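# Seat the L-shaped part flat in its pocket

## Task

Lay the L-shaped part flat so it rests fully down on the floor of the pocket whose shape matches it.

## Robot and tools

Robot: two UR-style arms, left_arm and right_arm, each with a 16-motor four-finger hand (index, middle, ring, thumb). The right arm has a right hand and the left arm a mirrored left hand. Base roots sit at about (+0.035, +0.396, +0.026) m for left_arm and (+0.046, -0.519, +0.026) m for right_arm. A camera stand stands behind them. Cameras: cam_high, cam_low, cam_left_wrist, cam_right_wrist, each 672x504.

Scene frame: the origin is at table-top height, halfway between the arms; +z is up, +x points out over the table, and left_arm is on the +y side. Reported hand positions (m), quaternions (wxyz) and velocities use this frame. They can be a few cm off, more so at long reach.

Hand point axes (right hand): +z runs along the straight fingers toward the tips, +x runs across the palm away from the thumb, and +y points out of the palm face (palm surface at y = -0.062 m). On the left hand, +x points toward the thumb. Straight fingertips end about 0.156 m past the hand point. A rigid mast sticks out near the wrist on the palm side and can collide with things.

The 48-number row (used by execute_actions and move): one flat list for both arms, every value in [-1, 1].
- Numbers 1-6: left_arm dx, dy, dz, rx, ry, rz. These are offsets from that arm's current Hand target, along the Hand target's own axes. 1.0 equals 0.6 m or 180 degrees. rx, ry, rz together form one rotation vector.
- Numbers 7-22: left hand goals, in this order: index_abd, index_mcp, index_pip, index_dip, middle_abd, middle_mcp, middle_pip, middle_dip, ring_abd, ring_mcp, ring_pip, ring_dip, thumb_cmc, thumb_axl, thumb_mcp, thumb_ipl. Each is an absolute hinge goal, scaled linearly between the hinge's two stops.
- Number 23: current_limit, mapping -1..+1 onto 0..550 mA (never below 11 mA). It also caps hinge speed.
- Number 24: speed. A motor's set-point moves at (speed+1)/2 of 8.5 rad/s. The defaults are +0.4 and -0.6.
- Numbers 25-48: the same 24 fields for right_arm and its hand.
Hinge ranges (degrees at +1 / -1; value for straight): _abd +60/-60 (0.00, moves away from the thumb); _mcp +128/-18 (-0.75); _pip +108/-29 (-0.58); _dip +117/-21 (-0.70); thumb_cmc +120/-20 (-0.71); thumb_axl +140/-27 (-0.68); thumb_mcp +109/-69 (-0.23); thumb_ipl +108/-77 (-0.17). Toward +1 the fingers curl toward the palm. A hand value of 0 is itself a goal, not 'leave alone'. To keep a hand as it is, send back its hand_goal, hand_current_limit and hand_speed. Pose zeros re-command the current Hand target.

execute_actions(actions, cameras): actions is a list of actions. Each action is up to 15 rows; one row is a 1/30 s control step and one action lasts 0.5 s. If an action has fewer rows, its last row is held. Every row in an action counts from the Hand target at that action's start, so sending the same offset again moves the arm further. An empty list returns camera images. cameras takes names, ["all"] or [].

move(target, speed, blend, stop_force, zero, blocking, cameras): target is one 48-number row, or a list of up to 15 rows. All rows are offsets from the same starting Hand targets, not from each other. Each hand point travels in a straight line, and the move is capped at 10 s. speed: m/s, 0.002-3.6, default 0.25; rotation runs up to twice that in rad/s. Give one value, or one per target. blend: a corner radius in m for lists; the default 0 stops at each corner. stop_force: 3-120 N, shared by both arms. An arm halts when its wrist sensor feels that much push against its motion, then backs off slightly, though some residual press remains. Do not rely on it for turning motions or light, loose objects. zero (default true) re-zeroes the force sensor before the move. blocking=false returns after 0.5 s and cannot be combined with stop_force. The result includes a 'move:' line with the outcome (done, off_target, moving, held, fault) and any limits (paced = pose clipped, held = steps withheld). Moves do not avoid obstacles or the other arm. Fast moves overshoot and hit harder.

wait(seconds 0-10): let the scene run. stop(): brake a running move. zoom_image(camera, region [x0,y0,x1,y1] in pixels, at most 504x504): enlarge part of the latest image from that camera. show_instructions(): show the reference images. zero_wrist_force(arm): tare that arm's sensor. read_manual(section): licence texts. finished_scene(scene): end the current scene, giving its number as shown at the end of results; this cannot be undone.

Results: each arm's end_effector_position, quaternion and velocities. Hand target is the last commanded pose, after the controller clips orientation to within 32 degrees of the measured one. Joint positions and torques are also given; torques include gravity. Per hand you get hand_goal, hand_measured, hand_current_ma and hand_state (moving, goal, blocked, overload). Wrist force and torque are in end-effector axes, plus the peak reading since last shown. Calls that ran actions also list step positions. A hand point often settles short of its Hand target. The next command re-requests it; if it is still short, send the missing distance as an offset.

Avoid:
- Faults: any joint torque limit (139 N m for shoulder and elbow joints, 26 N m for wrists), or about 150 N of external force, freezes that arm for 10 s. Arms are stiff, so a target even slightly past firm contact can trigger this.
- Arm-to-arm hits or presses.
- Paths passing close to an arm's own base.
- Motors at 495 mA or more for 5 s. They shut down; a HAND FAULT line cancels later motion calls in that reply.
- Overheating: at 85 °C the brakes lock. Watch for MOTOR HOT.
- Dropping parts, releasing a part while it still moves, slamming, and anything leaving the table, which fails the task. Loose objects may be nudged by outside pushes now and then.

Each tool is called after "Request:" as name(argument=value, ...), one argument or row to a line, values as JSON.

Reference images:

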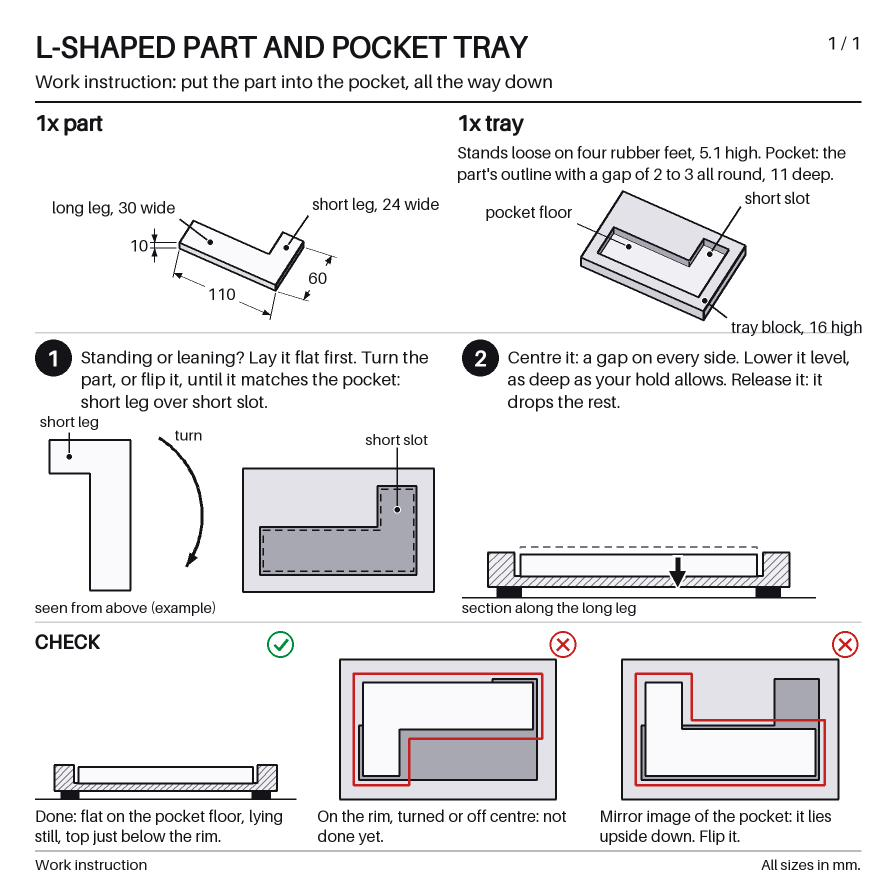

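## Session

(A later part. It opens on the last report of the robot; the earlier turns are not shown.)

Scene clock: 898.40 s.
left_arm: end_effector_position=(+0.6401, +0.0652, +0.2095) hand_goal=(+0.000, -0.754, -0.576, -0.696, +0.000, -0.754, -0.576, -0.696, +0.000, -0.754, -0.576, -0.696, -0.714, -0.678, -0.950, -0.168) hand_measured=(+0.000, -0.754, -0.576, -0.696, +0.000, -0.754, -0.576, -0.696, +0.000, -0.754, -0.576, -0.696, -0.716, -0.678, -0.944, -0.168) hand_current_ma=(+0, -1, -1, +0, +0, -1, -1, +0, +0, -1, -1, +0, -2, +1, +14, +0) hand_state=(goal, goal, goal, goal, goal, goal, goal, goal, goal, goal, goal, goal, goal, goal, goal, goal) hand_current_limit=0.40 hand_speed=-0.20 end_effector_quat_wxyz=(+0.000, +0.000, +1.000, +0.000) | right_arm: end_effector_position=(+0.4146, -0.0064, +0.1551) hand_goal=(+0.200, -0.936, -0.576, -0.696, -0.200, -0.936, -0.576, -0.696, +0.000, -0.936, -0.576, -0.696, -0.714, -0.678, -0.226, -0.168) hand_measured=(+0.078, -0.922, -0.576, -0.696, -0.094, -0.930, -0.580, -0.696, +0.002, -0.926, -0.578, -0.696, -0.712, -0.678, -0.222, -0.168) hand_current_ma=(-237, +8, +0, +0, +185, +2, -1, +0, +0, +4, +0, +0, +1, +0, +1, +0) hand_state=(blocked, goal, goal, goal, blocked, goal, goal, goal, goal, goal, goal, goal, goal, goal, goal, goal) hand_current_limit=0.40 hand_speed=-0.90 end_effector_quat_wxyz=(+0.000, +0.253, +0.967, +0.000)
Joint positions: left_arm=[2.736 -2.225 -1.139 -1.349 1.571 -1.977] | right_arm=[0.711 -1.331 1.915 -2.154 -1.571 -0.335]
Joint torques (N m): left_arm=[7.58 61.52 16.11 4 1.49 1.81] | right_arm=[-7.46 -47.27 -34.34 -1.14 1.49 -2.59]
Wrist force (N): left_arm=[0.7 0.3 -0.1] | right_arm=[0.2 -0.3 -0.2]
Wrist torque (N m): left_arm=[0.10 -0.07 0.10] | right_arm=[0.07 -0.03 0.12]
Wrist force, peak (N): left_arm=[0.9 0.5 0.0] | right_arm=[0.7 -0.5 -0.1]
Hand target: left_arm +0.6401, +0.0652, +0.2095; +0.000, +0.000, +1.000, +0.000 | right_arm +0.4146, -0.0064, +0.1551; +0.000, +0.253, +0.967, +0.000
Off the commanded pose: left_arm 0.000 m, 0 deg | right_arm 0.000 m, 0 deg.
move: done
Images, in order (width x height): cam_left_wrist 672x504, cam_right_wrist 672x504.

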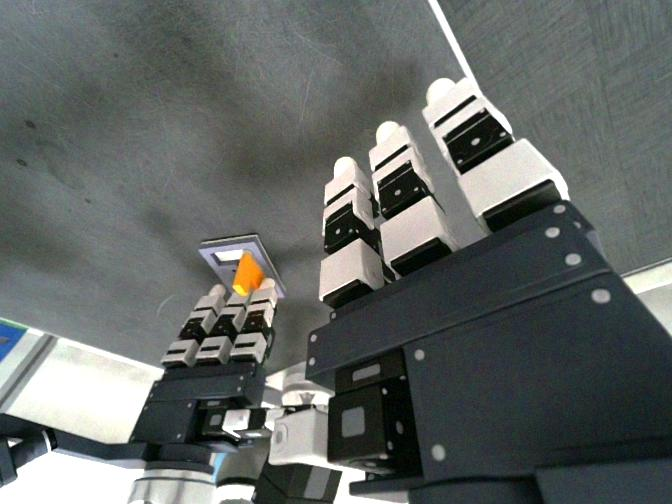

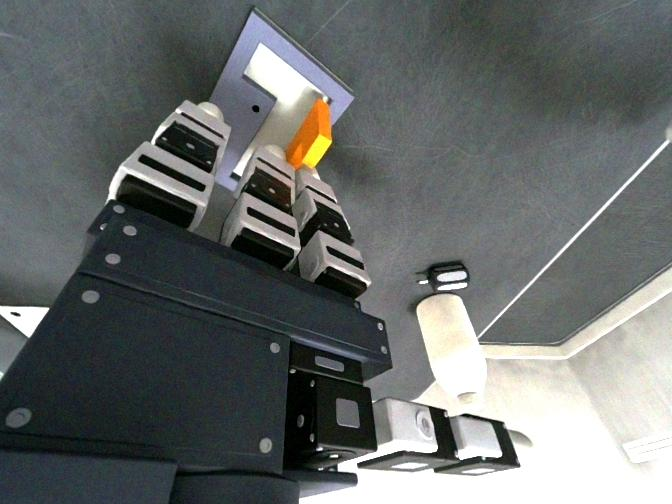

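Request:
move(
  target=[
    [0,0,0,0,0,0,0,-0.754,-0.576,-0.696,0,-0.754,-0.576,-0.696,0,-0.754,-0.576,-0.696,-0.714,-0.678,-0.95,-0.168,0.4,-0.2,0.0025,0,0.002,0,0,0,0.2,-0.936,-0.576,-0.696,-0.2,-0.936,-0.576,-0.696,0,-0.936,-0.576,-0.696,-0.714,-0.678,-0.226,-0.168,0.4,-0.9],
    [0,0,0,0,0,0,0,-0.754,-0.576,-0.696,0,-0.754,-0.576,-0.696,0,-0.754,-0.576,-0.696,-0.714,-0.678,-0.95,-0.168,0.4,-0.2,0.0025,0,0.0333,0,0,0,0.2,-0.936,-0.576,-0.696,-0.2,-0.936,-0.576,-0.696,0,-0.936,-0.576,-0.696,-0.714,-0.678,-0.226,-0.168,0.4,-0.9],
  ],
  speed=0.01,
  stop_force=3,
  cameras=["cam_left_wrist","cam_right_wrist"],
)

Request:
zoom_image(
  camera="cam_right_wrist",
  region=[280, 60, 360, 150],
)

Request:
zoom_image(
  camera="cam_left_wrist",
  region=[195, 230, 295, 310],
)

Scene clock: 979.13 s.
left_arm: end_effector_position=(+0.6401, +0.0652, +0.2095) hand_goal=(+0.000, -0.754, -0.576, -0.696, +0.000, -0.754, -0.576, -0.696, +0.000, -0.754, -0.576, -0.696, -0.714, -0.678, -0.950, -0.168) hand_measured=(+0.000, -0.754, -0.576, -0.696, +0.000, -0.754, -0.576, -0.696, +0.000, -0.754, -0.576, -0.696, -0.716, -0.678, -0.944, -0.168) hand_current_ma=(+0, -1, -1, +0, +0, -1, -1, +0, +0, -1, -1, +0, -2, +1, +14, +0) hand_state=(goal, goal, goal, goal, goal, goal, goal, goal, goal, goal, goal, goal, goal, goal, goal, goal) hand_current_limit=0.40 hand_speed=-0.20 end_effector_quat_wxyz=(+0.000, +0.000, +1.000, +0.000) | right_arm: end_effector_position=(+0.4132, -0.0057, +0.1395) hand_goal=(+0.200, -0.936, -0.576, -0.696, -0.200, -0.936, -0.576, -0.696, +0.000, -0.936, -0.576, -0.696, -0.714, -0.678, -0.226, -0.168) hand_measured=(+0.078, -0.928, -0.574, -0.696, -0.094, -0.932, -0.576, -0.696, +0.002, -0.928, -0.576, -0.696, -0.712, -0.678, -0.222, -0.168) hand_current_ma=(-237, +4, +0, +0, +185, +1, +0, +0, +0, +3, +0, +0, +1, +0, +1, +0) hand_state=(blocked, goal, goal, goal, blocked, goal, goal, goal, goal, goal, goal, goal, goal, goal, goal, goal) hand_current_limit=0.40 hand_speed=-0.90 end_effector_quat_wxyz=(+0.000, +0.253, +0.967, +0.000)
Joint positions: left_arm=[2.736 -2.225 -1.139 -1.349 1.571 -1.977] | right_arm=[0.714 -1.309 1.934 -2.195 -1.571 -0.332]
Joint torques (N m): left_arm=[7.89 62.02 16.83 3.91 1.28 1.71] | right_arm=[-6.09 -43.56 -31.39 -3.02 -0.4 -2.63]
Wrist force (N): left_arm=[0.7 0.4 -0.2] | right_arm=[0.9 0.5 -3.5]
Wrist torque (N m): left_arm=[0.12 -0.07 0.10] | right_arm=[0.31 0.15 0.22]
Wrist force, peak (N): left_arm=[0.9 0.6 -0.1] | right_arm=[1.0 2.0 -9.1]
Hand target: left_arm +0.6401, +0.0652, +0.2095; +0.000, +0.000, +1.000, +0.000 | right_arm +0.4132, -0.0057, +0.1395; +0.000, +0.253, +0.967, +0.000 (not the last commanded pose)
Off the commanded pose: left_arm 0.000 m, 0 deg | right_arm 0.004 m, 0 deg.
move: contact (right_arm); path passed 1 of 2 targets
Images, in order (width x height): cam_left_wrist 672x504, cam_right_wrist 672x504.

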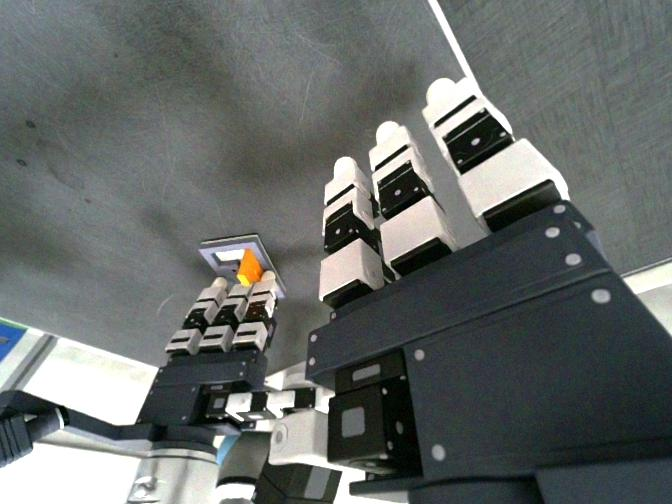

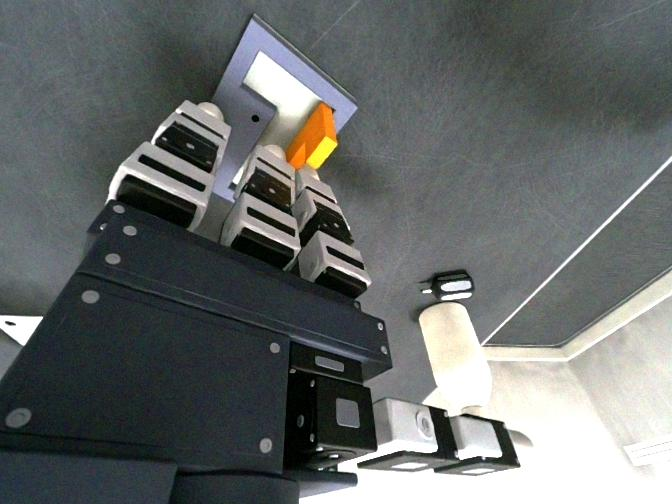

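Scaled by 5.600 from the camera's 672x504 image, which has a finer 960x720 frame.

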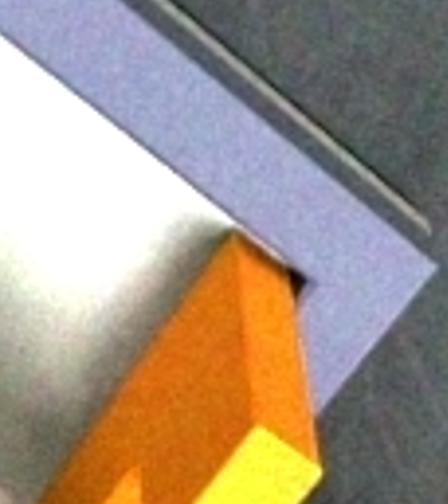

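Scaled by 5.040 from the camera's 672x504 image, which has a finer 960x720 frame.

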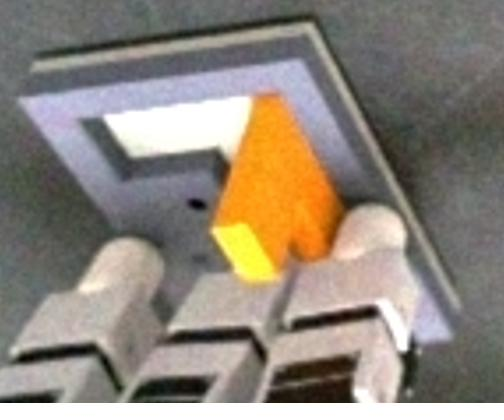

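Request:
move(
  target=[
    [0,0,0,0,0,0,0,-0.754,-0.576,-0.696,0,-0.754,-0.576,-0.696,0,-0.754,-0.576,-0.696,-0.714,-0.678,-0.95,-0.168,0.4,-0.2,0,0,0,0,0,0,-0.1,-0.936,-0.576,-0.696,0.1,-0.936,-0.576,-0.696,0,-0.936,-0.576,-0.696,-0.714,-0.678,-0.226,-0.168,0.4,-0.92],
    [0,0,0,0,0,0,0,-0.754,-0.576,-0.696,0,-0.754,-0.576,-0.696,0,-0.754,-0.576,-0.696,-0.714,-0.678,-0.95,-0.168,0.4,-0.2,0,0,-0.1342,0,0,0,-0.1,-0.936,-0.576,-0.696,0.1,-0.936,-0.576,-0.696,0,-0.936,-0.576,-0.696,-0.714,-0.678,-0.226,-0.168,0.4,-0.92],
    [0,0,0,0,0,0,0,-0.754,-0.576,-0.696,0,-0.754,-0.576,-0.696,0,-0.754,-0.576,-0.696,-0.714,-0.678,-0.95,-0.168,0.4,-0.2,-0.003,-0.1164,-0.1342,0,0,-0.5,-0.1,-0.936,-0.576,-0.696,0.1,-0.936,-0.576,-0.696,0,-0.936,-0.576,-0.696,-0.714,-0.678,-0.226,-0.168,0.4,-0.92],
    [0,0,0,0,0,0,0,-0.754,-0.576,-0.696,0,-0.754,-0.576,-0.696,0,-0.754,-0.576,-0.696,-0.714,-0.678,-0.95,-0.168,0.4,-0.2,-0.0068,-0.2328,-0.1342,0,0,-0.999,-0.1,-0.754,-0.576,-0.696,0.1,-0.754,-0.576,-0.696,0,-1,0.883,0.754,0.571,-0.678,-0.226,-0.168,0.4,-0.5],
  ],
  speed=[0.1,0.15,0.6,0.6],
  blend=[0,0.01,0.03,0],
  cameras=["cam_left_wrist","cam_high","cam_low"],
)

Request:
zoom_image(
  camera="cam_left_wrist",
  region=[180, 210, 300, 320],
)

Scene clock: 1041.17 s.
left_arm: end_effector_position=(+0.6401, +0.0652, +0.2095) hand_goal=(+0.000, -0.754, -0.576, -0.696, +0.000, -0.754, -0.576, -0.696, +0.000, -0.754, -0.576, -0.696, -0.714, -0.678, -0.950, -0.168) hand_measured=(+0.000, -0.754, -0.576, -0.696, +0.000, -0.754, -0.576, -0.696, +0.000, -0.754, -0.576, -0.696, -0.716, -0.678, -0.944, -0.168) hand_current_ma=(+0, -1, -1, +0, +0, -1, -1, +0, +0, -1, -1, +0, -2, +1, +14, +0) hand_state=(goal, goal, goal, goal, goal, goal, goal, goal, goal, goal, goal, goal, goal, goal, goal, goal) hand_current_limit=0.40 hand_speed=-0.20 end_effector_quat_wxyz=(+0.000, +0.000, +1.000, +0.000) | right_arm: end_effector_position=(+0.3485, -0.1295, +0.2201) hand_goal=(-0.100, -0.754, -0.576, -0.696, +0.100, -0.754, -0.576, -0.696, +0.000, -1.000, +0.882, +0.754, +0.570, -0.678, -0.226, -0.168) hand_measured=(-0.096, -0.756, -0.574, -0.696, +0.096, -0.756, -0.576, -0.696, +0.002, -0.994, +0.874, +0.752, +0.568, -0.678, -0.222, -0.168) hand_current_ma=(+1, +0, +0, +0, -1, +0, +0, +0, +0, +2, -2, +0, +0, +0, +1, +0) hand_state=(goal, goal, goal, goal, goal, goal, goal, goal, goal, goal, goal, goal, goal, goal, goal, goal) hand_current_limit=0.40 hand_speed=-0.50 end_effector_quat_wxyz=(+0.000, +0.967, -0.254, +0.000)
Joint positions: left_arm=[2.736 -2.225 -1.139 -1.349 1.571 -1.977] | right_arm=[0.648 -1.325 1.72 -1.964 -1.571 -3.536]
Joint torques (N m): left_arm=[8.07 61.8 16.24 3.95 0.92 1.8] | right_arm=[-6.73 -23.64 -35.65 -1.61 -0.66 -2.65]
Wrist force (N): left_arm=[0.8 0.3 -0.1] | right_arm=[0.0 -0.4 -0.6]
Wrist torque (N m): left_arm=[0.11 -0.09 0.11] | right_arm=[0.16 -0.03 0.14]
Wrist force, peak (N): left_arm=[1.0 0.4 0.0] | right_arm=[1.1 0.5 -4.1]
Hand target: left_arm +0.6401, +0.0652, +0.2095; +0.000, +0.000, +1.000, +0.000 | right_arm +0.3485, -0.1295, +0.2201; +0.000, +0.967, -0.254, +0.000
Off the commanded pose: left_arm 0.000 m, 0 deg | right_arm 0.000 m, 0 deg.
move: done
Images, in order (width x height): cam_high 672x504, cam_low 672x504, cam_left_wrist 672x504.

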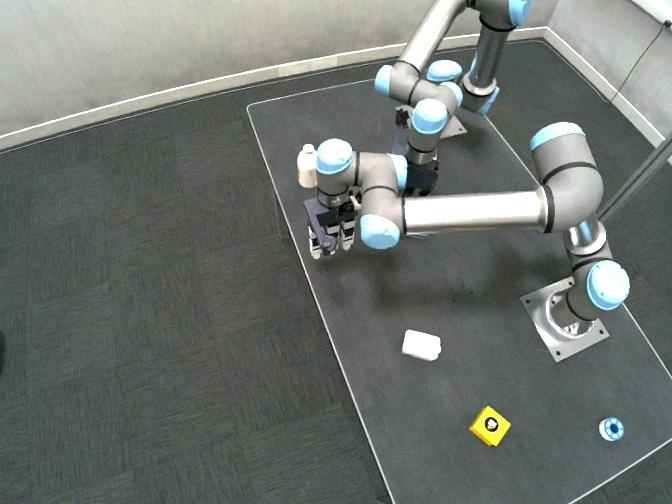

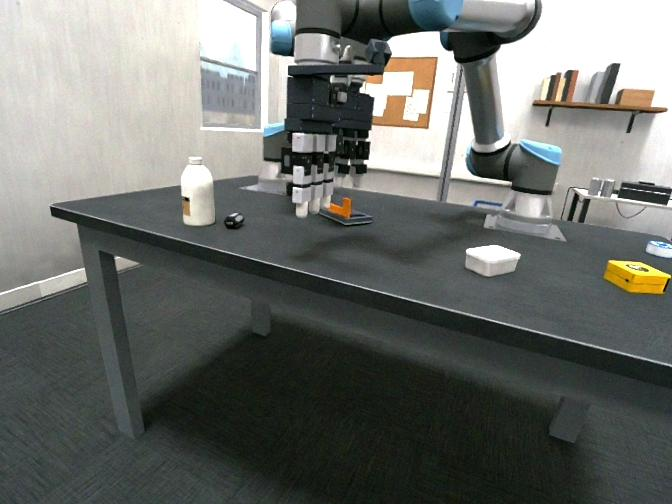

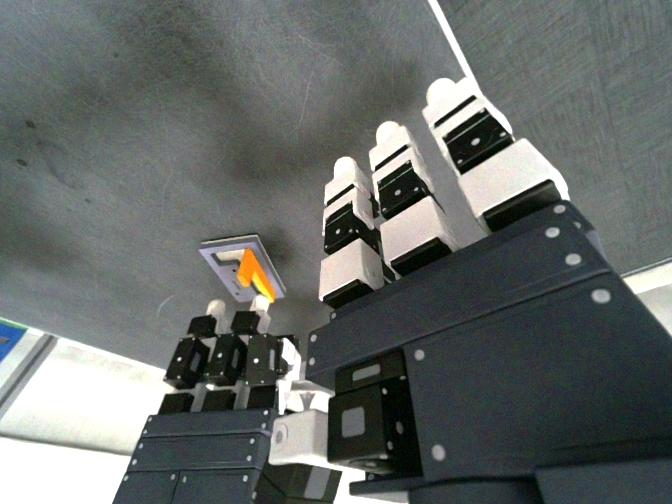

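Scaled by 4.200 from the camera's 672x504 image, which has a finer 960x720 frame.

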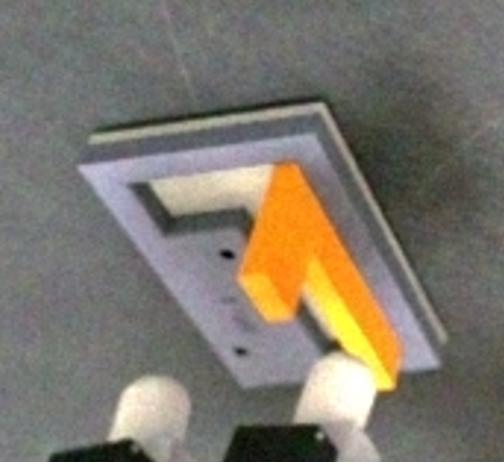

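Request:
move(
  target=[
    [0,0,0,0,0,0,0,-0.754,-0.576,-0.696,0,-0.754,-0.576,-0.696,0,-0.754,-0.576,-0.696,-0.714,-0.678,-0.95,-0.168,0.4,-0.2,0.0025,0,0.0768,0,0,0,-0.1,-0.754,-0.576,-0.696,0.1,-0.754,-0.576,-0.696,0,-1,0.883,0.754,0.571,-0.678,-0.226,-0.168,0.4,-0.92],
    [0,0,0,0,0,0,0,-0.754,-0.576,-0.696,0,-0.754,-0.576,-0.696,0,-0.754,-0.576,-0.696,-0.714,-0.678,-0.95,-0.168,0.4,-0.2,0.0025,0,0.0768,0,0,0,0.18,-0.754,-0.576,-0.696,-0.18,-0.754,-0.576,-0.696,0,-1,0.883,0.754,0.571,-0.678,-0.226,-0.168,0.4,-0.92],
  ],
  speed=0.1,
  cameras=["cam_left_wrist"],
)

Request:
zoom_image(
  camera="cam_left_wrist",
  region=[180, 210, 300, 320],
)

Scene clock: 1073.10 s.
left_arm: end_effector_position=(+0.6401, +0.0652, +0.2095) hand_goal=(+0.000, -0.754, -0.576, -0.696, +0.000, -0.754, -0.576, -0.696, +0.000, -0.754, -0.576, -0.696, -0.714, -0.678, -0.950, -0.168) hand_measured=(+0.000, -0.754, -0.576, -0.696, +0.000, -0.754, -0.576, -0.696, +0.000, -0.754, -0.576, -0.696, -0.716, -0.678, -0.944, -0.168) hand_current_ma=(+0, -1, -1, +0, +0, -1, -1, +0, +0, -1, -1, +0, -2, +1, +14, +0) hand_state=(goal, goal, goal, goal, goal, goal, goal, goal, goal, goal, goal, goal, goal, goal, goal, goal) hand_current_limit=0.40 hand_speed=-0.20 end_effector_quat_wxyz=(+0.000, +0.000, +1.000, +0.000) | right_arm: end_effector_position=(+0.3498, -0.1302, +0.1741) hand_goal=(+0.180, -0.754, -0.576, -0.696, -0.180, -0.754, -0.576, -0.696, +0.000, -1.000, +0.882, +0.754, +0.570, -0.678, -0.226, -0.168) hand_measured=(+0.076, -0.754, -0.574, -0.696, -0.092, -0.754, -0.576, -0.696, +0.002, -0.996, +0.876, +0.752, +0.568, -0.678, -0.222, -0.168) hand_current_ma=(-179, +0, +0, +0, +138, +0, +0, +0, +0, +1, -2, +0, +0, +0, +1, +0) hand_state=(blocked, goal, goal, goal, blocked, goal, goal, goal, goal, goal, goal, goal, goal, goal, goal, goal) hand_current_limit=0.40 hand_speed=-0.92 end_effector_quat_wxyz=(+0.000, +0.967, -0.254, +0.000)
Joint positions: left_arm=[2.736 -2.225 -1.139 -1.349 1.571 -1.977] | right_arm=[0.646 -1.276 1.786 -2.08 -1.571 -3.539]
Joint torques (N m): left_arm=[7.41 61.73 16.58 3.86 0.76 1.73] | right_arm=[11.17 -48.47 -33.69 -3.79 0.11 1.57]
Wrist force (N): left_arm=[0.8 0.5 0.0] | right_arm=[-0.2 -0.5 -0.5]
Wrist torque (N m): left_arm=[0.11 -0.09 0.11] | right_arm=[0.12 -0.08 0.27]
Wrist force, peak (N): left_arm=[1.0 0.4 -0.2] | right_arm=[-0.2 -0.6 -1.7]
Hand target: left_arm +0.6401, +0.0652, +0.2095; +0.000, +0.000, +1.000, +0.000 | right_arm +0.3498, -0.1302, +0.1741; +0.000, +0.967, -0.254, +0.000
Off the commanded pose: left_arm 0.000 m, 0 deg | right_arm 0.000 m, 0 deg.
move: done
Images, in order (width x height): cam_left_wrist 672x504.

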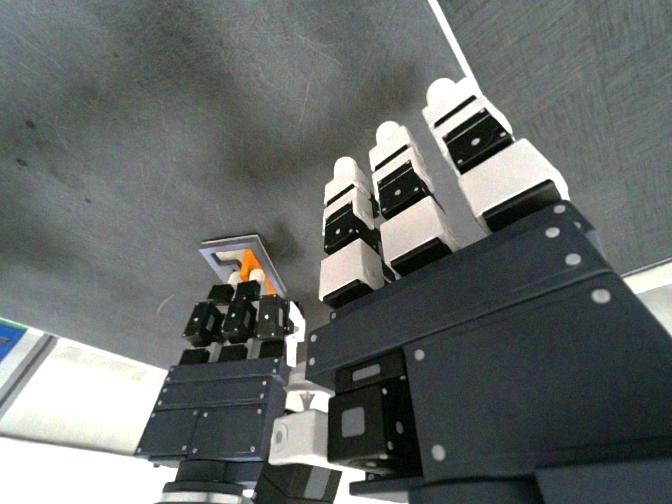

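Scaled by 4.200 from the camera's 672x504 image, which has a finer 960x720 frame.

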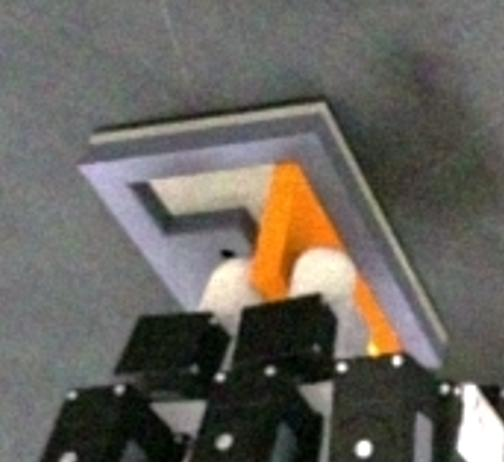

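Request:
move(
  target=[
    [0,0.05,0,0,0,0,0,-0.754,-0.576,-0.696,0,-0.754,-0.576,-0.696,0,-0.754,-0.576,-0.696,-0.714,-0.678,-0.95,-0.168,0.4,-0.2,-0.0467,0,0.0008,0,0.0556,0,0.18,-0.754,-0.576,-0.696,-0.18,-0.754,-0.576,-0.696,0,-1,0.883,0.754,0.571,-0.678,-0.226,-0.168,0.4,-0.92],
    [0,0.1,0,0,0,0,0,-0.754,-0.576,-0.696,0,-0.754,-0.576,-0.696,0,-0.754,-0.576,-0.696,-0.714,-0.678,-0.95,-0.168,0.4,-0.2,-0.0917,0,0.0113,0,0.1111,0,0.18,-0.754,-0.576,-0.696,-0.18,-0.754,-0.576,-0.696,0,-1,0.883,0.754,0.571,-0.678,-0.226,-0.168,0.4,-0.92],
    [0,0.15,0,0,0,0,0,-0.754,-0.576,-0.696,0,-0.754,-0.576,-0.696,0,-0.754,-0.576,-0.696,-0.714,-0.678,-0.95,-0.168,0.4,-0.2,-0.1337,0,0.0298,0,0.1667,0,0.18,-0.754,-0.576,-0.696,-0.18,-0.754,-0.576,-0.696,0,-1,0.883,0.754,0.571,-0.678,-0.226,-0.168,0.4,-0.92],
    [0,0.2,0,0,0,0,0,-0.754,-0.576,-0.696,0,-0.754,-0.576,-0.696,0,-0.754,-0.576,-0.696,-0.714,-0.678,-0.95,-0.168,0.4,-0.2,-0.1712,0,0.0557,0,0.2222,0,0.18,-0.754,-0.576,-0.696,-0.18,-0.754,-0.576,-0.696,0,-1,0.883,0.754,0.571,-0.678,-0.226,-0.168,0.4,-0.92],
  ],
  speed=0.13,
  blend=0.004,
  cameras=["cam_left_wrist","cam_low"],
)

Request:
zoom_image(
  camera="cam_left_wrist",
  region=[200, 150, 400, 350],
)

Scene clock: 1137.40 s.
left_arm: end_effector_position=(+0.6402, +0.1232, +0.2096) hand_goal=(+0.000, -0.754, -0.576, -0.696, +0.000, -0.754, -0.576, -0.696, +0.000, -0.754, -0.576, -0.696, -0.714, -0.678, -0.950, -0.168) hand_measured=(+0.000, -0.754, -0.576, -0.696, +0.000, -0.754, -0.576, -0.696, +0.000, -0.754, -0.576, -0.696, -0.716, -0.678, -0.944, -0.168) hand_current_ma=(+0, -1, -1, +0, +0, -1, -1, +0, +0, -1, -1, +0, -2, +1, +14, +0) hand_state=(goal, goal, goal, goal, goal, goal, goal, goal, goal, goal, goal, goal, goal, goal, goal, goal) hand_current_limit=0.40 hand_speed=-0.20 end_effector_quat_wxyz=(+0.000, +0.000, +1.000, +0.000) | right_arm: end_effector_position=(+0.3078, -0.1065, +0.1689) hand_goal=(+0.180, -0.754, -0.576, -0.696, -0.180, -0.754, -0.576, -0.696, +0.000, -1.000, +0.882, +0.754, +0.570, -0.678, -0.226, -0.168) hand_measured=(+0.076, -0.754, -0.574, -0.696, -0.092, -0.754, -0.576, -0.696, +0.002, -0.996, +0.876, +0.752, +0.566, -0.678, -0.222, -0.168) hand_current_ma=(-179, +0, +0, +0, +135, +0, +0, +0, +0, +1, -2, +0, -1, +0, +1, +0) hand_state=(blocked, goal, goal, goal, blocked, goal, goal, goal, goal, goal, goal, goal, goal, goal, goal, goal) hand_current_limit=0.40 hand_speed=-0.92 end_effector_quat_wxyz=(+0.039, +0.956, -0.251, +0.146)
Joint positions: left_arm=[2.81 -2.15 -1.263 -1.3 1.571 -1.903] | right_arm=[0.847 -1.274 1.827 -2.184 -1.869 -3.346]
Joint torques (N m): left_arm=[-7.22 39.16 32.1 1.73 1.61 -1.88] | right_arm=[-6.22 -31.63 -21.55 -1.7 1.11 -2.73]
Wrist force (N): left_arm=[0.6 0.3 -0.2] | right_arm=[-0.2 -1.1 -0.9]
Wrist torque (N m): left_arm=[0.11 -0.06 -0.05] | right_arm=[0.08 -0.03 0.24]
Wrist force, peak (N): left_arm=[0.9 0.7 -0.1] | right_arm=[-2.0 -0.7 -0.9]
Hand target: left_arm +0.6401, +0.1230, +0.2096; +0.000, +0.000, +1.000, +0.000 (not the last commanded pose) | right_arm +0.3078, -0.1065, +0.1689; +0.039, +0.956, -0.251, +0.146 (not the last commanded pose)
Off the commanded pose: left_arm 0.062 m, 0 deg | right_arm 0.061 m, 23 deg.
move: held (right_arm; a check stopped the path), off_target (left_arm; braked when a check withheld steps of right_arm); path passed 1 of 4 targets; limits=held
pose unreachable (right arm): on one or more control steps of this call, first in action 0 (counted from 0), this arm could not follow its commanded pose, so it was not sent that pose on those steps. It may still have moved: this result reports where it is.
cause: moving toward the commanded pose would bring two parts of the arm too close to each other (joints 4 (wrist 1) to 6 (wrist 3) lie between them).
Images, in order (width x height): cam_low 672x504, cam_left_wrist 672x504.

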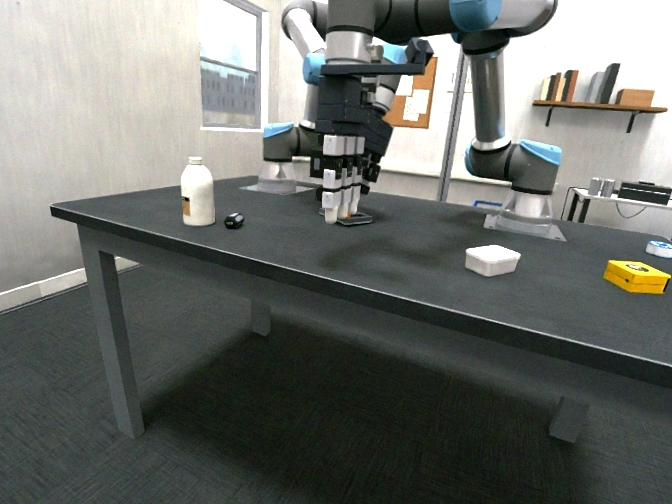

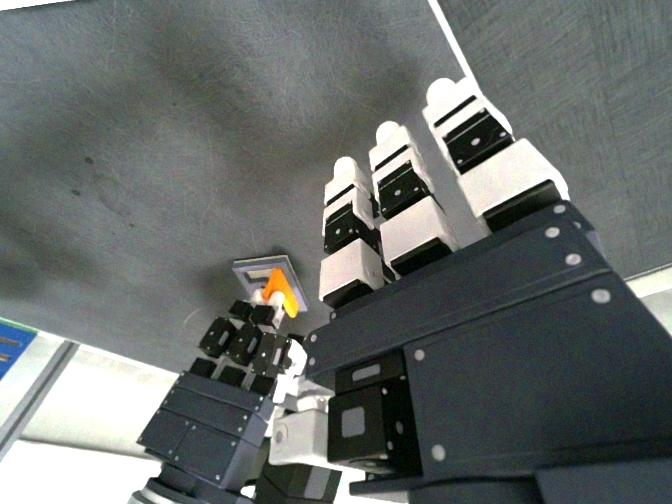

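Scaled by 2.520 from the camera's 672x504 image, which has a finer 960x720 frame.

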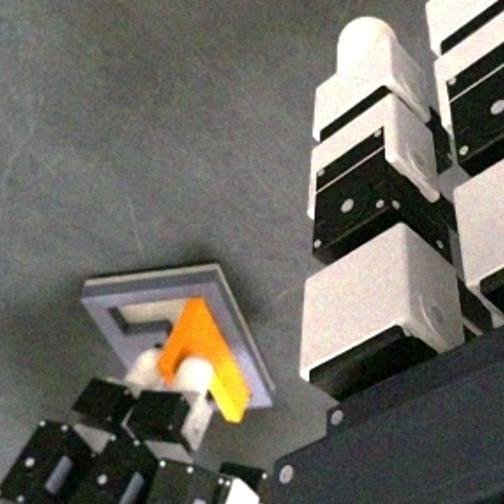

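Request:
move(
  target=[
    [0,0,0,0,0,0,0,-0.754,-0.576,-0.696,0,-0.754,-0.576,-0.696,0,-0.754,-0.576,-0.696,-0.714,-0.678,-0.95,-0.168,0.4,-0.2,0,0,0,0,0,0,0.065,-0.754,-0.576,-0.696,0.1,-0.754,-0.576,-0.696,0,-1,0.883,0.754,0.571,-0.678,-0.226,-0.168,0.4,-0.94],
    [0,0,0,0,0,0,0,-0.754,-0.576,-0.696,0,-0.754,-0.576,-0.696,0,-0.754,-0.576,-0.696,-0.714,-0.678,-0.95,-0.168,0.4,-0.2,0,0,0,0,0,0,0.065,-0.754,-0.576,-0.696,0.1,-1,0.883,0.754,0,-1,0.883,0.754,0.571,-0.678,-0.226,-0.168,0.4,-0.7],
  ],
  speed=0.1,
  cameras=["cam_left_wrist"],
)

Request:
zoom_image(
  camera="cam_left_wrist",
  region=[210, 230, 330, 340],
)

Scene clock: 1290.17 s.
left_arm: end_effector_position=(+0.6401, +0.1230, +0.2096) hand_goal=(+0.000, -0.754, -0.576, -0.696, +0.000, -0.754, -0.576, -0.696, +0.000, -0.754, -0.576, -0.696, -0.714, -0.678, -0.950, -0.168) hand_measured=(+0.000, -0.754, -0.576, -0.696, +0.000, -0.754, -0.576, -0.696, +0.000, -0.754, -0.576, -0.696, -0.716, -0.678, -0.944, -0.168) hand_current_ma=(+0, -1, -1, +0, +0, -1, -1, +0, +0, -1, -1, +0, -2, +1, +14, +0) hand_state=(goal, goal, goal, goal, goal, goal, goal, goal, goal, goal, goal, goal, goal, goal, goal, goal) hand_current_limit=0.40 hand_speed=-0.20 end_effector_quat_wxyz=(+0.000, +0.000, +1.000, +0.000) | right_arm: end_effector_position=(+0.3078, -0.1065, +0.1689) hand_goal=(+0.064, -0.754, -0.576, -0.696, +0.100, -1.000, +0.882, +0.754, +0.000, -1.000, +0.882, +0.754, +0.570, -0.678, -0.226, -0.168) hand_measured=(+0.066, -0.754, -0.574, -0.696, +0.096, -0.994, +0.876, +0.752, +0.002, -0.996, +0.876, +0.752, +0.566, -0.678, -0.222, -0.168) hand_current_ma=(+0, +0, +0, +0, -1, +2, -2, +0, +0, +1, -2, +0, -1, +0, +1, +0) hand_state=(goal, goal, goal, goal, goal, goal, goal, goal, goal, goal, goal, goal, goal, goal, goal, goal) hand_current_limit=0.40 hand_speed=-0.70 end_effector_quat_wxyz=(+0.039, +0.956, -0.251, +0.146)
Joint positions: left_arm=[2.81 -2.15 -1.263 -1.3 1.571 -1.903] | right_arm=[0.847 -1.274 1.827 -2.184 -1.869 -3.347]
Joint torques (N m): left_arm=[-7.05 38.94 33.11 -0.54 -1.18 -1.88] | right_arm=[-8.01 -47.58 -33.35 -1.66 0.56 -2.93]
Wrist force (N): left_arm=[0.8 0.3 0.0] | right_arm=[-0.1 -0.9 -0.6]
Wrist torque (N m): left_arm=[0.10 -0.08 0.00] | right_arm=[0.08 0.00 0.28]
Wrist force, peak (N): left_arm=[1.0 0.5 -0.1] | right_arm=[-0.4 -1.1 -1.1]
Hand target: left_arm +0.6401, +0.1230, +0.2096; +0.000, +0.000, +1.000, +0.000 | right_arm +0.3078, -0.1065, +0.1689; +0.039, +0.956, -0.251, +0.146
Off the commanded pose: left_arm 0.000 m, 0 deg | right_arm 0.000 m, 0 deg.
move: done
Images, in order (width x height): cam_left_wrist 672x504.

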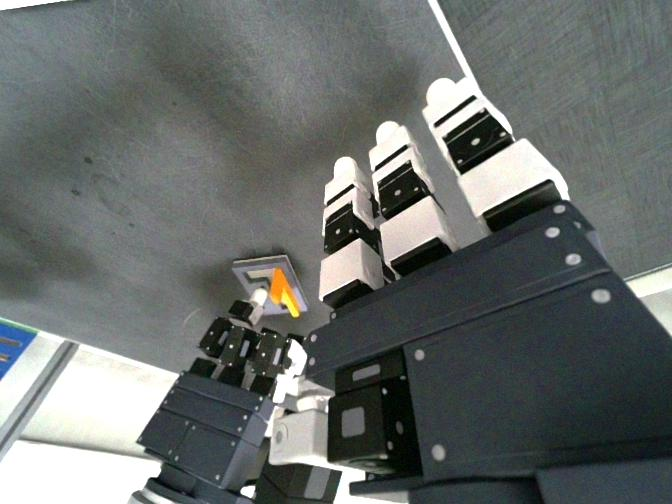

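Scaled by 4.200 from the camera's 672x504 image, which has a finer 960x720 frame.

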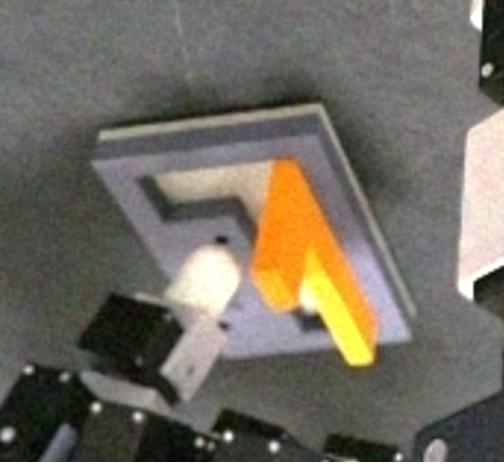

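Request:
move(
  target=[
    [0,0,0,0,0,0,0,-0.754,-0.576,-0.696,0,-0.754,-0.576,-0.696,0,-0.754,-0.576,-0.696,-0.714,-0.678,-0.95,-0.168,0.4,-0.2,0,0,0,0,0,0,-0.03,-0.754,-0.576,-0.696,0.22,-1,0.883,0.754,0.2,-1,0.883,0.754,0.571,-0.678,-0.226,-0.168,0.4,-0.9],
    [0,0,0,0,0,0,0,-0.754,-0.576,-0.696,0,-0.754,-0.576,-0.696,0,-0.754,-0.576,-0.696,-0.714,-0.678,-0.95,-0.168,0.4,-0.2,0.0132,0,0.0155,0,-0.0389,0,-0.03,-0.754,-0.576,-0.696,0.22,-1,0.883,0.754,0.2,-1,0.883,0.754,0.571,-0.678,-0.226,-0.168,0.4,-0.9],
    [0,0,0,0,0,0,0,-0.754,-0.576,-0.696,0,-0.754,-0.576,-0.696,0,-0.754,-0.576,-0.696,-0.714,-0.678,-0.95,-0.168,0.4,-0.2,0.0132,0,0.0155,0,-0.0389,0,-0.03,-0.754,-0.576,-0.696,0.22,-0.754,-0.576,-0.696,0.2,-1,0.883,0.754,0.571,-0.678,-0.226,-0.168,0.4,-0.7],
    [0,0,0,0,0,0,0,-0.754,-0.576,-0.696,0,-0.754,-0.576,-0.696,0,-0.754,-0.576,-0.696,-0.714,-0.678,-0.95,-0.168,0.4,-0.2,0.0132,0,0.0155,0,-0.0389,0,-0.03,-0.754,-0.576,-0.696,-0.2,-0.754,-0.576,-0.696,0.2,-1,0.883,0.754,0.571,-0.678,-0.226,-0.168,0.4,-0.95],
  ],
  speed=0.1,
  cameras=["cam_left_wrist"],
)

Request:
zoom_image(
  camera="cam_left_wrist",
  region=[210, 230, 330, 340],
)

Scene clock: 1332.97 s.
left_arm: end_effector_position=(+0.6401, +0.1230, +0.2096) hand_goal=(+0.000, -0.754, -0.576, -0.696, +0.000, -0.754, -0.576, -0.696, +0.000, -0.754, -0.576, -0.696, -0.714, -0.678, -0.950, -0.168) hand_measured=(+0.000, -0.754, -0.576, -0.696, +0.000, -0.754, -0.576, -0.696, +0.000, -0.754, -0.576, -0.696, -0.716, -0.678, -0.944, -0.168) hand_current_ma=(+0, -1, -1, +0, +0, -1, -1, +0, +0, -1, -1, +0, -2, +1, +14, +0) hand_state=(goal, goal, goal, goal, goal, goal, goal, goal, goal, goal, goal, goal, goal, goal, goal, goal) hand_current_limit=0.40 hand_speed=-0.20 end_effector_quat_wxyz=(+0.000, +0.000, +1.000, +0.000) | right_arm: end_effector_position=(+0.3168, -0.1116, +0.1624) hand_goal=(-0.030, -0.754, -0.576, -0.696, -0.200, -0.754, -0.576, -0.696, +0.200, -1.000, +0.882, +0.754, +0.570, -0.678, -0.226, -0.168) hand_measured=(-0.042, -0.754, -0.574, -0.696, -0.156, -0.756, -0.574, -0.694, +0.196, -0.996, +0.876, +0.752, +0.566, -0.678, -0.222, -0.168) hand_current_ma=(-5, +0, +0, +0, +43, +0, +0, +0, -1, +1, -2, +0, -1, +0, +1, +0) hand_state=(goal, goal, goal, goal, blocked, goal, goal, goal, goal, goal, goal, goal, goal, goal, goal, goal) hand_current_limit=0.40 hand_speed=-0.95 end_effector_quat_wxyz=(+0.023, +0.963, -0.253, +0.088)
Joint positions: left_arm=[2.81 -2.15 -1.263 -1.3 1.571 -1.903] | right_arm=[0.78 -1.273 1.829 -2.174 -1.747 -3.408]
Joint torques (N m): left_arm=[-6.85 40.38 33.43 -0.5 -0.56 -1.96] | right_arm=[12.15 -25.3 -32.48 -3.86 0.31 2.53]
Wrist force (N): left_arm=[0.7 0.3 0.0] | right_arm=[0.2 -0.5 -0.6]
Wrist torque (N m): left_arm=[0.10 -0.08 -0.01] | right_arm=[0.13 0.01 0.25]
Wrist force, peak (N): left_arm=[1.0 0.5 -0.1] | right_arm=[-0.4 -1.1 -0.8]
Hand target: left_arm +0.6401, +0.1230, +0.2096; +0.000, +0.000, +1.000, +0.000 | right_arm +0.3168, -0.1116, +0.1624; +0.023, +0.963, -0.253, +0.088
Off the commanded pose: left_arm 0.000 m, 0 deg | right_arm 0.000 m, 0 deg.
move: done
Images, in order (width x height): cam_left_wrist 672x504.

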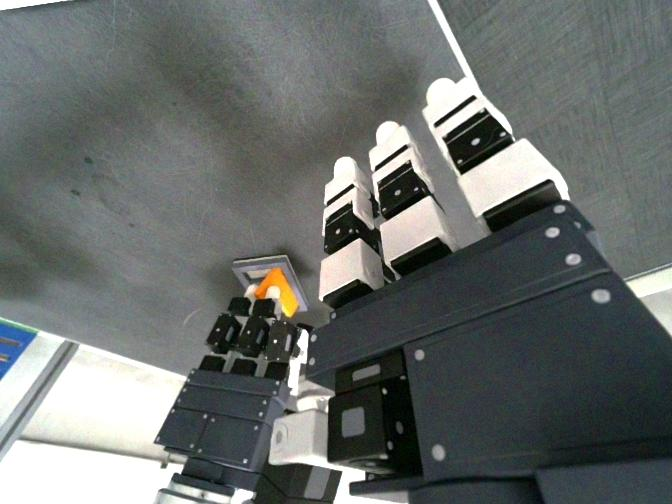

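Scaled by 4.200 from the camera's 672x504 image, which has a finer 960x720 frame.

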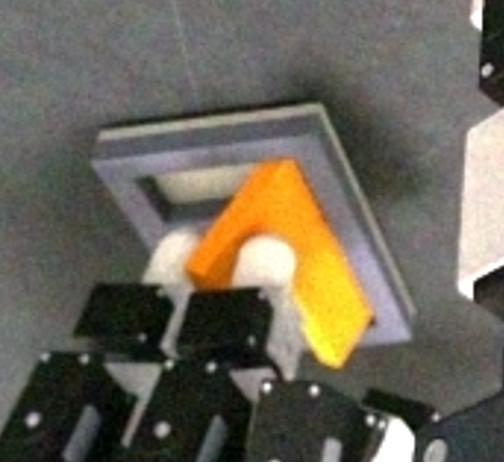

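Request:
move(
  target=[
    [0,0,0,0,0,0,0,-0.754,-0.576,-0.696,0,-0.754,-0.576,-0.696,0,-0.754,-0.576,-0.696,-0.714,-0.678,-0.95,-0.168,0.4,-0.2,0,0,0,0,0,0,-0.03,-0.754,-0.576,-0.696,0.05,-0.754,-0.576,-0.696,0.2,-1,0.883,0.754,0.571,-0.678,-0.226,-0.168,0.4,-0.9],
    [0,0,0,0,0,0,0,-0.754,-0.576,-0.696,0,-0.754,-0.576,-0.696,0,-0.754,-0.576,-0.696,-0.714,-0.678,-0.95,-0.168,0.4,-0.2,0,0,0,0,0,0,-0.03,-0.754,-0.576,-0.696,0.05,-1,0.883,0.754,0.2,-1,0.883,0.754,0.571,-0.678,-0.226,-0.168,0.4,-0.7],
  ],
  speed=0.1,
  cameras=["cam_left_wrist"],
)

Request:
zoom_image(
  camera="cam_left_wrist",
  region=[210, 230, 330, 340],
)

Request:
move(
  target=[0,0,0,0,0,0,0,-0.754,-0.576,-0.696,0,-0.754,-0.576,-0.696,0,-0.754,-0.576,-0.696,-0.714,-0.678,-0.95,-0.168,0.4,-0.2,-0.1088,0,0.0449,0,0,0,0.633,-0.754,-0.576,-0.696,0.66,-1,0.883,0.754,0.7,-1,0.883,0.754,0.571,-0.678,-0.226,-0.168,0.4,-0.924],
  speed=0.035,
  cameras=["cam_left_wrist","cam_low"],
)

Request:
zoom_image(
  camera="cam_left_wrist",
  region=[210, 230, 330, 340],
)

Scene clock: 1356.57 s.
left_arm: end_effector_position=(+0.6401, +0.1230, +0.2096) hand_goal=(+0.000, -0.754, -0.576, -0.696, +0.000, -0.754, -0.576, -0.696, +0.000, -0.754, -0.576, -0.696, -0.714, -0.678, -0.950, -0.168) hand_measured=(+0.000, -0.754, -0.576, -0.696, +0.000, -0.754, -0.576, -0.696, +0.000, -0.754, -0.576, -0.696, -0.716, -0.678, -0.944, -0.168) hand_current_ma=(+0, -1, -1, +0, +0, -1, -1, +0, +0, -1, -1, +0, -2, +1, +14, +0) hand_state=(goal, goal, goal, goal, goal, goal, goal, goal, goal, goal, goal, goal, goal, goal, goal, goal) hand_current_limit=0.40 hand_speed=-0.20 end_effector_quat_wxyz=(+0.000, +0.000, +1.000, +0.000) | right_arm: end_effector_position=(+0.3168, -0.1116, +0.1624) hand_goal=(-0.030, -0.754, -0.576, -0.696, +0.050, -1.000, +0.882, +0.754, +0.200, -1.000, +0.882, +0.754, +0.570, -0.678, -0.226, -0.168) hand_measured=(-0.036, -0.754, -0.574, -0.696, +0.046, -0.994, +0.876, +0.752, +0.196, -0.996, +0.876, +0.752, +0.566, -0.678, -0.222, -0.168) hand_current_ma=(-1, +0, +0, +0, -1, +2, -2, +0, -1, +1, -2, +0, -1, +0, +1, +0) hand_state=(goal, goal, goal, goal, goal, goal, goal, goal, goal, goal, goal, goal, goal, goal, goal, goal) hand_current_limit=0.40 hand_speed=-0.70 end_effector_quat_wxyz=(+0.023, +0.963, -0.253, +0.088)
Joint positions: left_arm=[2.81 -2.15 -1.263 -1.3 1.571 -1.903] | right_arm=[0.78 -1.273 1.829 -2.174 -1.747 -3.408]
Joint torques (N m): left_arm=[-6.63 39.87 32.72 -0.36 -0.18 -1.81] | right_arm=[11.05 -26.48 -31.25 -3.31 0.29 2.43]
Wrist force (N): left_arm=[0.8 0.4 0.0] | right_arm=[-0.1 -0.6 -0.3]
Wrist torque (N m): left_arm=[0.11 -0.09 0.00] | right_arm=[0.09 -0.01 0.22]
Wrist force, peak (N): left_arm=[0.9 0.5 0.0] | right_arm=[0.1 -0.7 -0.8]
Hand target: left_arm +0.6401, +0.1230, +0.2096; +0.000, +0.000, +1.000, +0.000 | right_arm +0.3168, -0.1116, +0.1624; +0.023, +0.963, -0.253, +0.088
Off the commanded pose: left_arm 0.000 m, 0 deg | right_arm 0.000 m, 0 deg.
move: done
Images, in order (width x height): cam_left_wrist 672x504.

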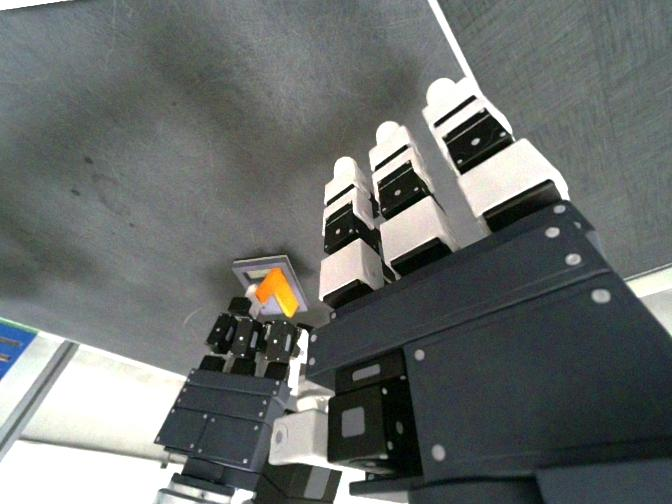

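Scaled by 4.200 from the camera's 672x504 image, which has a finer 960x720 frame.

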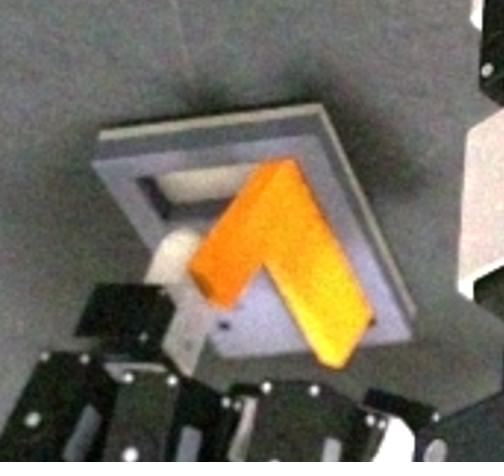

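Scene clock: 1358.97 s.
left_arm: end_effector_position=(+0.6401, +0.1230, +0.2096) hand_goal=(+0.000, -0.754, -0.576, -0.696, +0.000, -0.754, -0.576, -0.696, +0.000, -0.754, -0.576, -0.696, -0.714, -0.678, -0.950, -0.168) hand_measured=(+0.000, -0.754, -0.576, -0.696, +0.000, -0.754, -0.576, -0.696, +0.000, -0.754, -0.576, -0.696, -0.716, -0.678, -0.944, -0.168) hand_current_ma=(+0, -1, -1, +0, +0, -1, -1, +0, +0, -1, -1, +0, -2, +1, +14, +0) hand_state=(goal, goal, goal, goal, goal, goal, goal, goal, goal, goal, goal, goal, goal, goal, goal, goal) hand_current_limit=0.40 hand_speed=-0.20 end_effector_quat_wxyz=(+0.000, +0.000, +1.000, +0.000) | right_arm: end_effector_position=(+0.2651, -0.0825, +0.1240) hand_goal=(+0.632, -0.754, -0.576, -0.696, +0.660, -1.000, +0.882, +0.754, +0.700, -1.000, +0.882, +0.754, +0.570, -0.678, -0.226, -0.168) hand_measured=(+0.620, -0.754, -0.574, -0.696, +0.656, -0.994, +0.876, +0.752, +0.694, -0.996, +0.876, +0.752, +0.566, -0.678, -0.222, -0.168) hand_current_ma=(-5, +0, +0, +0, -1, +2, -2, +0, -1, +1, -2, +0, -1, +0, +1, +0) hand_state=(goal, goal, goal, goal, goal, goal, goal, goal, goal, goal, goal, goal, goal, goal, goal, goal) hand_current_limit=0.40 hand_speed=-0.92 end_effector_quat_wxyz=(+0.023, +0.963, -0.253, +0.088)
Joint positions: left_arm=[2.81 -2.15 -1.263 -1.3 1.571 -1.903] | right_arm=[0.885 -1.22 1.866 -2.246 -1.75 -3.303]
Joint torques (N m): left_arm=[-6.12 40.24 32.79 -0.25 0.09 -1.76] | right_arm=[-8.97 -49.86 -22.61 -1.17 -1.42 -2.88]
Wrist force (N): left_arm=[0.7 0.3 -0.2] | right_arm=[-0.1 -0.6 -0.1]
Wrist torque (N m): left_arm=[0.10 -0.08 0.00] | right_arm=[0.09 -0.05 0.19]
Wrist force, peak (N): left_arm=[1.0 0.3 -0.3] | right_arm=[0.0 -1.1 -0.7]
Hand target: left_arm +0.6401, +0.1230, +0.2096; +0.000, +0.000, +1.000, +0.000 | right_arm +0.2652, -0.0824, +0.1241; +0.023, +0.963, -0.253, +0.088
Off the commanded pose: left_arm 0.000 m, 0 deg | right_arm 0.000 m, 0 deg.
move: done
Images, in order (width x height): cam_low 672x504, cam_left_wrist 672x504.

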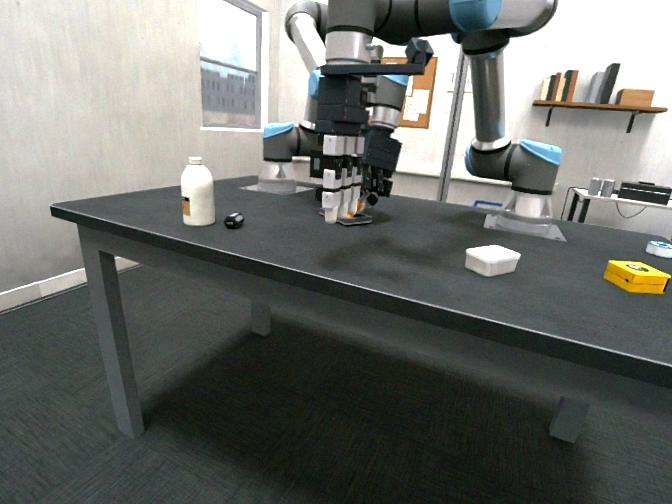

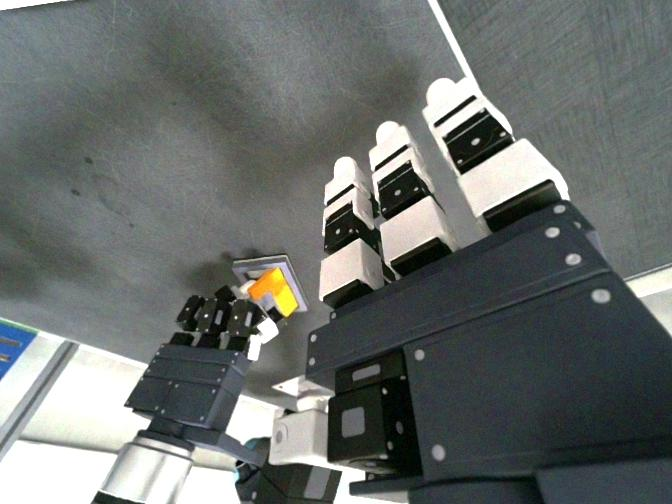

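Scaled by 4.200 from the camera's 672x504 image, which has a finer 960x720 frame.

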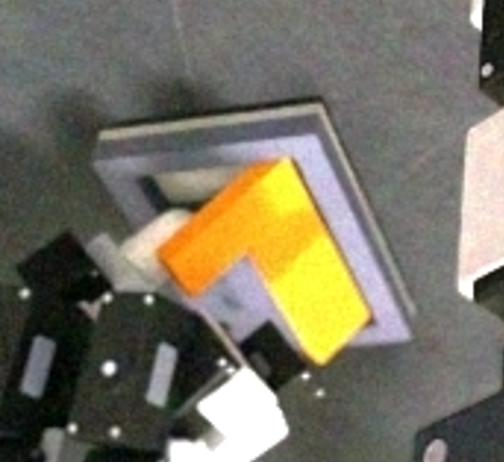

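Request:
move(
  target=[
    [0,0,0,0,0,0,0,-0.754,-0.576,-0.696,0,-0.754,-0.576,-0.696,0,-0.754,-0.576,-0.696,-0.714,-0.678,-0.95,-0.168,0.4,-0.2,-0.0143,0,0.0042,0,0,0,0.633,-0.754,-0.576,-0.696,0.66,-1,0.883,0.754,0.7,-1,0.883,0.754,0.571,-0.678,-0.226,-0.168,0.4,-0.924],
    [0,0,0,0,0,0,0,-0.754,-0.576,-0.696,0,-0.754,-0.576,-0.696,0,-0.754,-0.576,-0.696,-0.714,-0.678,-0.95,-0.168,0.4,-0.2,-0.0143,-0.062,0.0042,0,0,0,0.633,-0.754,-0.576,-0.696,0.66,-1,0.883,0.754,0.7,-1,0.883,0.754,0.571,-0.678,-0.226,-0.168,0.4,-0.924],
  ],
  speed=[0.03,0.06],
  cameras=["cam_left_wrist"],
)

Request:
zoom_image(
  camera="cam_left_wrist",
  region=[210, 230, 330, 340],
)

Scene clock: 1380.07 s.
left_arm: end_effector_position=(+0.6401, +0.1230, +0.2096) hand_goal=(+0.000, -0.754, -0.576, -0.696, +0.000, -0.754, -0.576, -0.696, +0.000, -0.754, -0.576, -0.696, -0.714, -0.678, -0.950, -0.168) hand_measured=(+0.000, -0.754, -0.576, -0.696, +0.000, -0.754, -0.576, -0.696, +0.000, -0.754, -0.576, -0.696, -0.716, -0.678, -0.944, -0.168) hand_current_ma=(+0, -1, -1, +0, +0, -1, -1, +0, +0, -1, -1, +0, -2, +1, +14, +0) hand_state=(goal, goal, goal, goal, goal, goal, goal, goal, goal, goal, goal, goal, goal, goal, goal, goal) hand_current_limit=0.40 hand_speed=-0.20 end_effector_quat_wxyz=(+0.000, +0.000, +1.000, +0.000) | right_arm: end_effector_position=(+0.2765, -0.0461, +0.1200) hand_goal=(+0.632, -0.754, -0.576, -0.696, +0.660, -1.000, +0.882, +0.754, +0.700, -1.000, +0.882, +0.754, +0.570, -0.678, -0.226, -0.168) hand_measured=(+0.620, -0.754, -0.574, -0.696, +0.656, -0.996, +0.876, +0.752, +0.694, -0.996, +0.876, +0.752, +0.566, -0.678, -0.222, -0.168) hand_current_ma=(-4, +0, +0, +0, -1, +1, -2, +0, -1, +1, -2, +0, -1, +0, +1, +0) hand_state=(goal, goal, goal, goal, goal, goal, goal, goal, goal, goal, goal, goal, goal, goal, goal, goal) hand_current_limit=0.40 hand_speed=-0.92 end_effector_quat_wxyz=(+0.023, +0.963, -0.253, +0.088)
Joint positions: left_arm=[2.81 -2.15 -1.263 -1.3 1.571 -1.903] | right_arm=[0.908 -1.139 1.755 -2.212 -1.751 -3.279]
Joint torques (N m): left_arm=[-6.08 40.62 31.93 -0.24 0.3 -1.71] | right_arm=[3.47 -52.31 -11.07 -3.9 -1.6 0.92]
Wrist force (N): left_arm=[0.8 0.3 0.0] | right_arm=[0.3 -0.2 -0.4]
Wrist torque (N m): left_arm=[0.09 -0.09 0.00] | right_arm=[0.18 -0.08 0.21]
Wrist force, peak (N): left_arm=[1.0 0.3 -0.1] | right_arm=[0.4 -1.1 -0.2]
Hand target: left_arm +0.6401, +0.1230, +0.2096; +0.000, +0.000, +1.000, +0.000 | right_arm +0.2765, -0.0461, +0.1201; +0.023, +0.963, -0.253, +0.088
Off the commanded pose: left_arm 0.000 m, 0 deg | right_arm 0.000 m, 0 deg.
move: done
Images, in order (width x height): cam_left_wrist 672x504.

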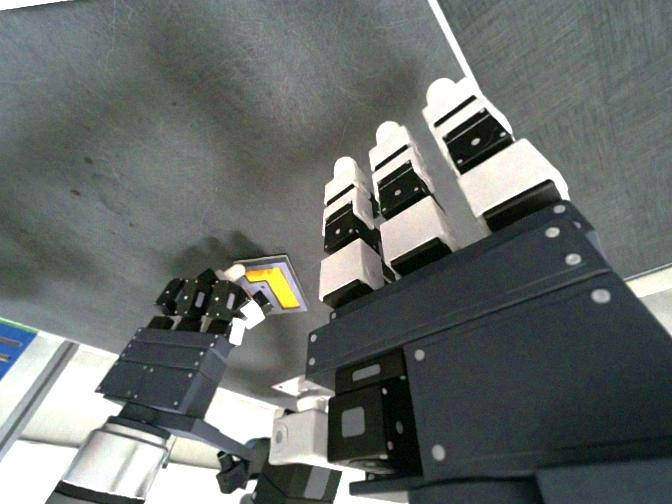

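Scaled by 4.200 from the camera's 672x504 image, which has a finer 960x720 frame.

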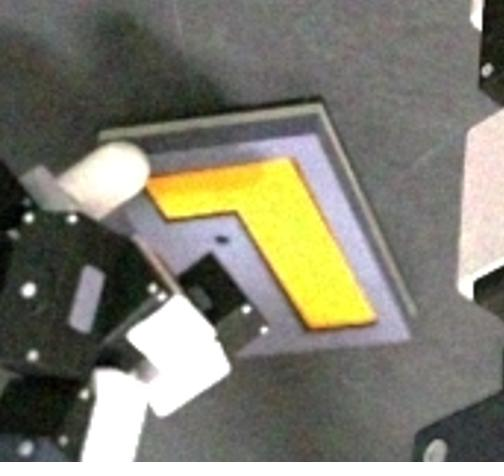

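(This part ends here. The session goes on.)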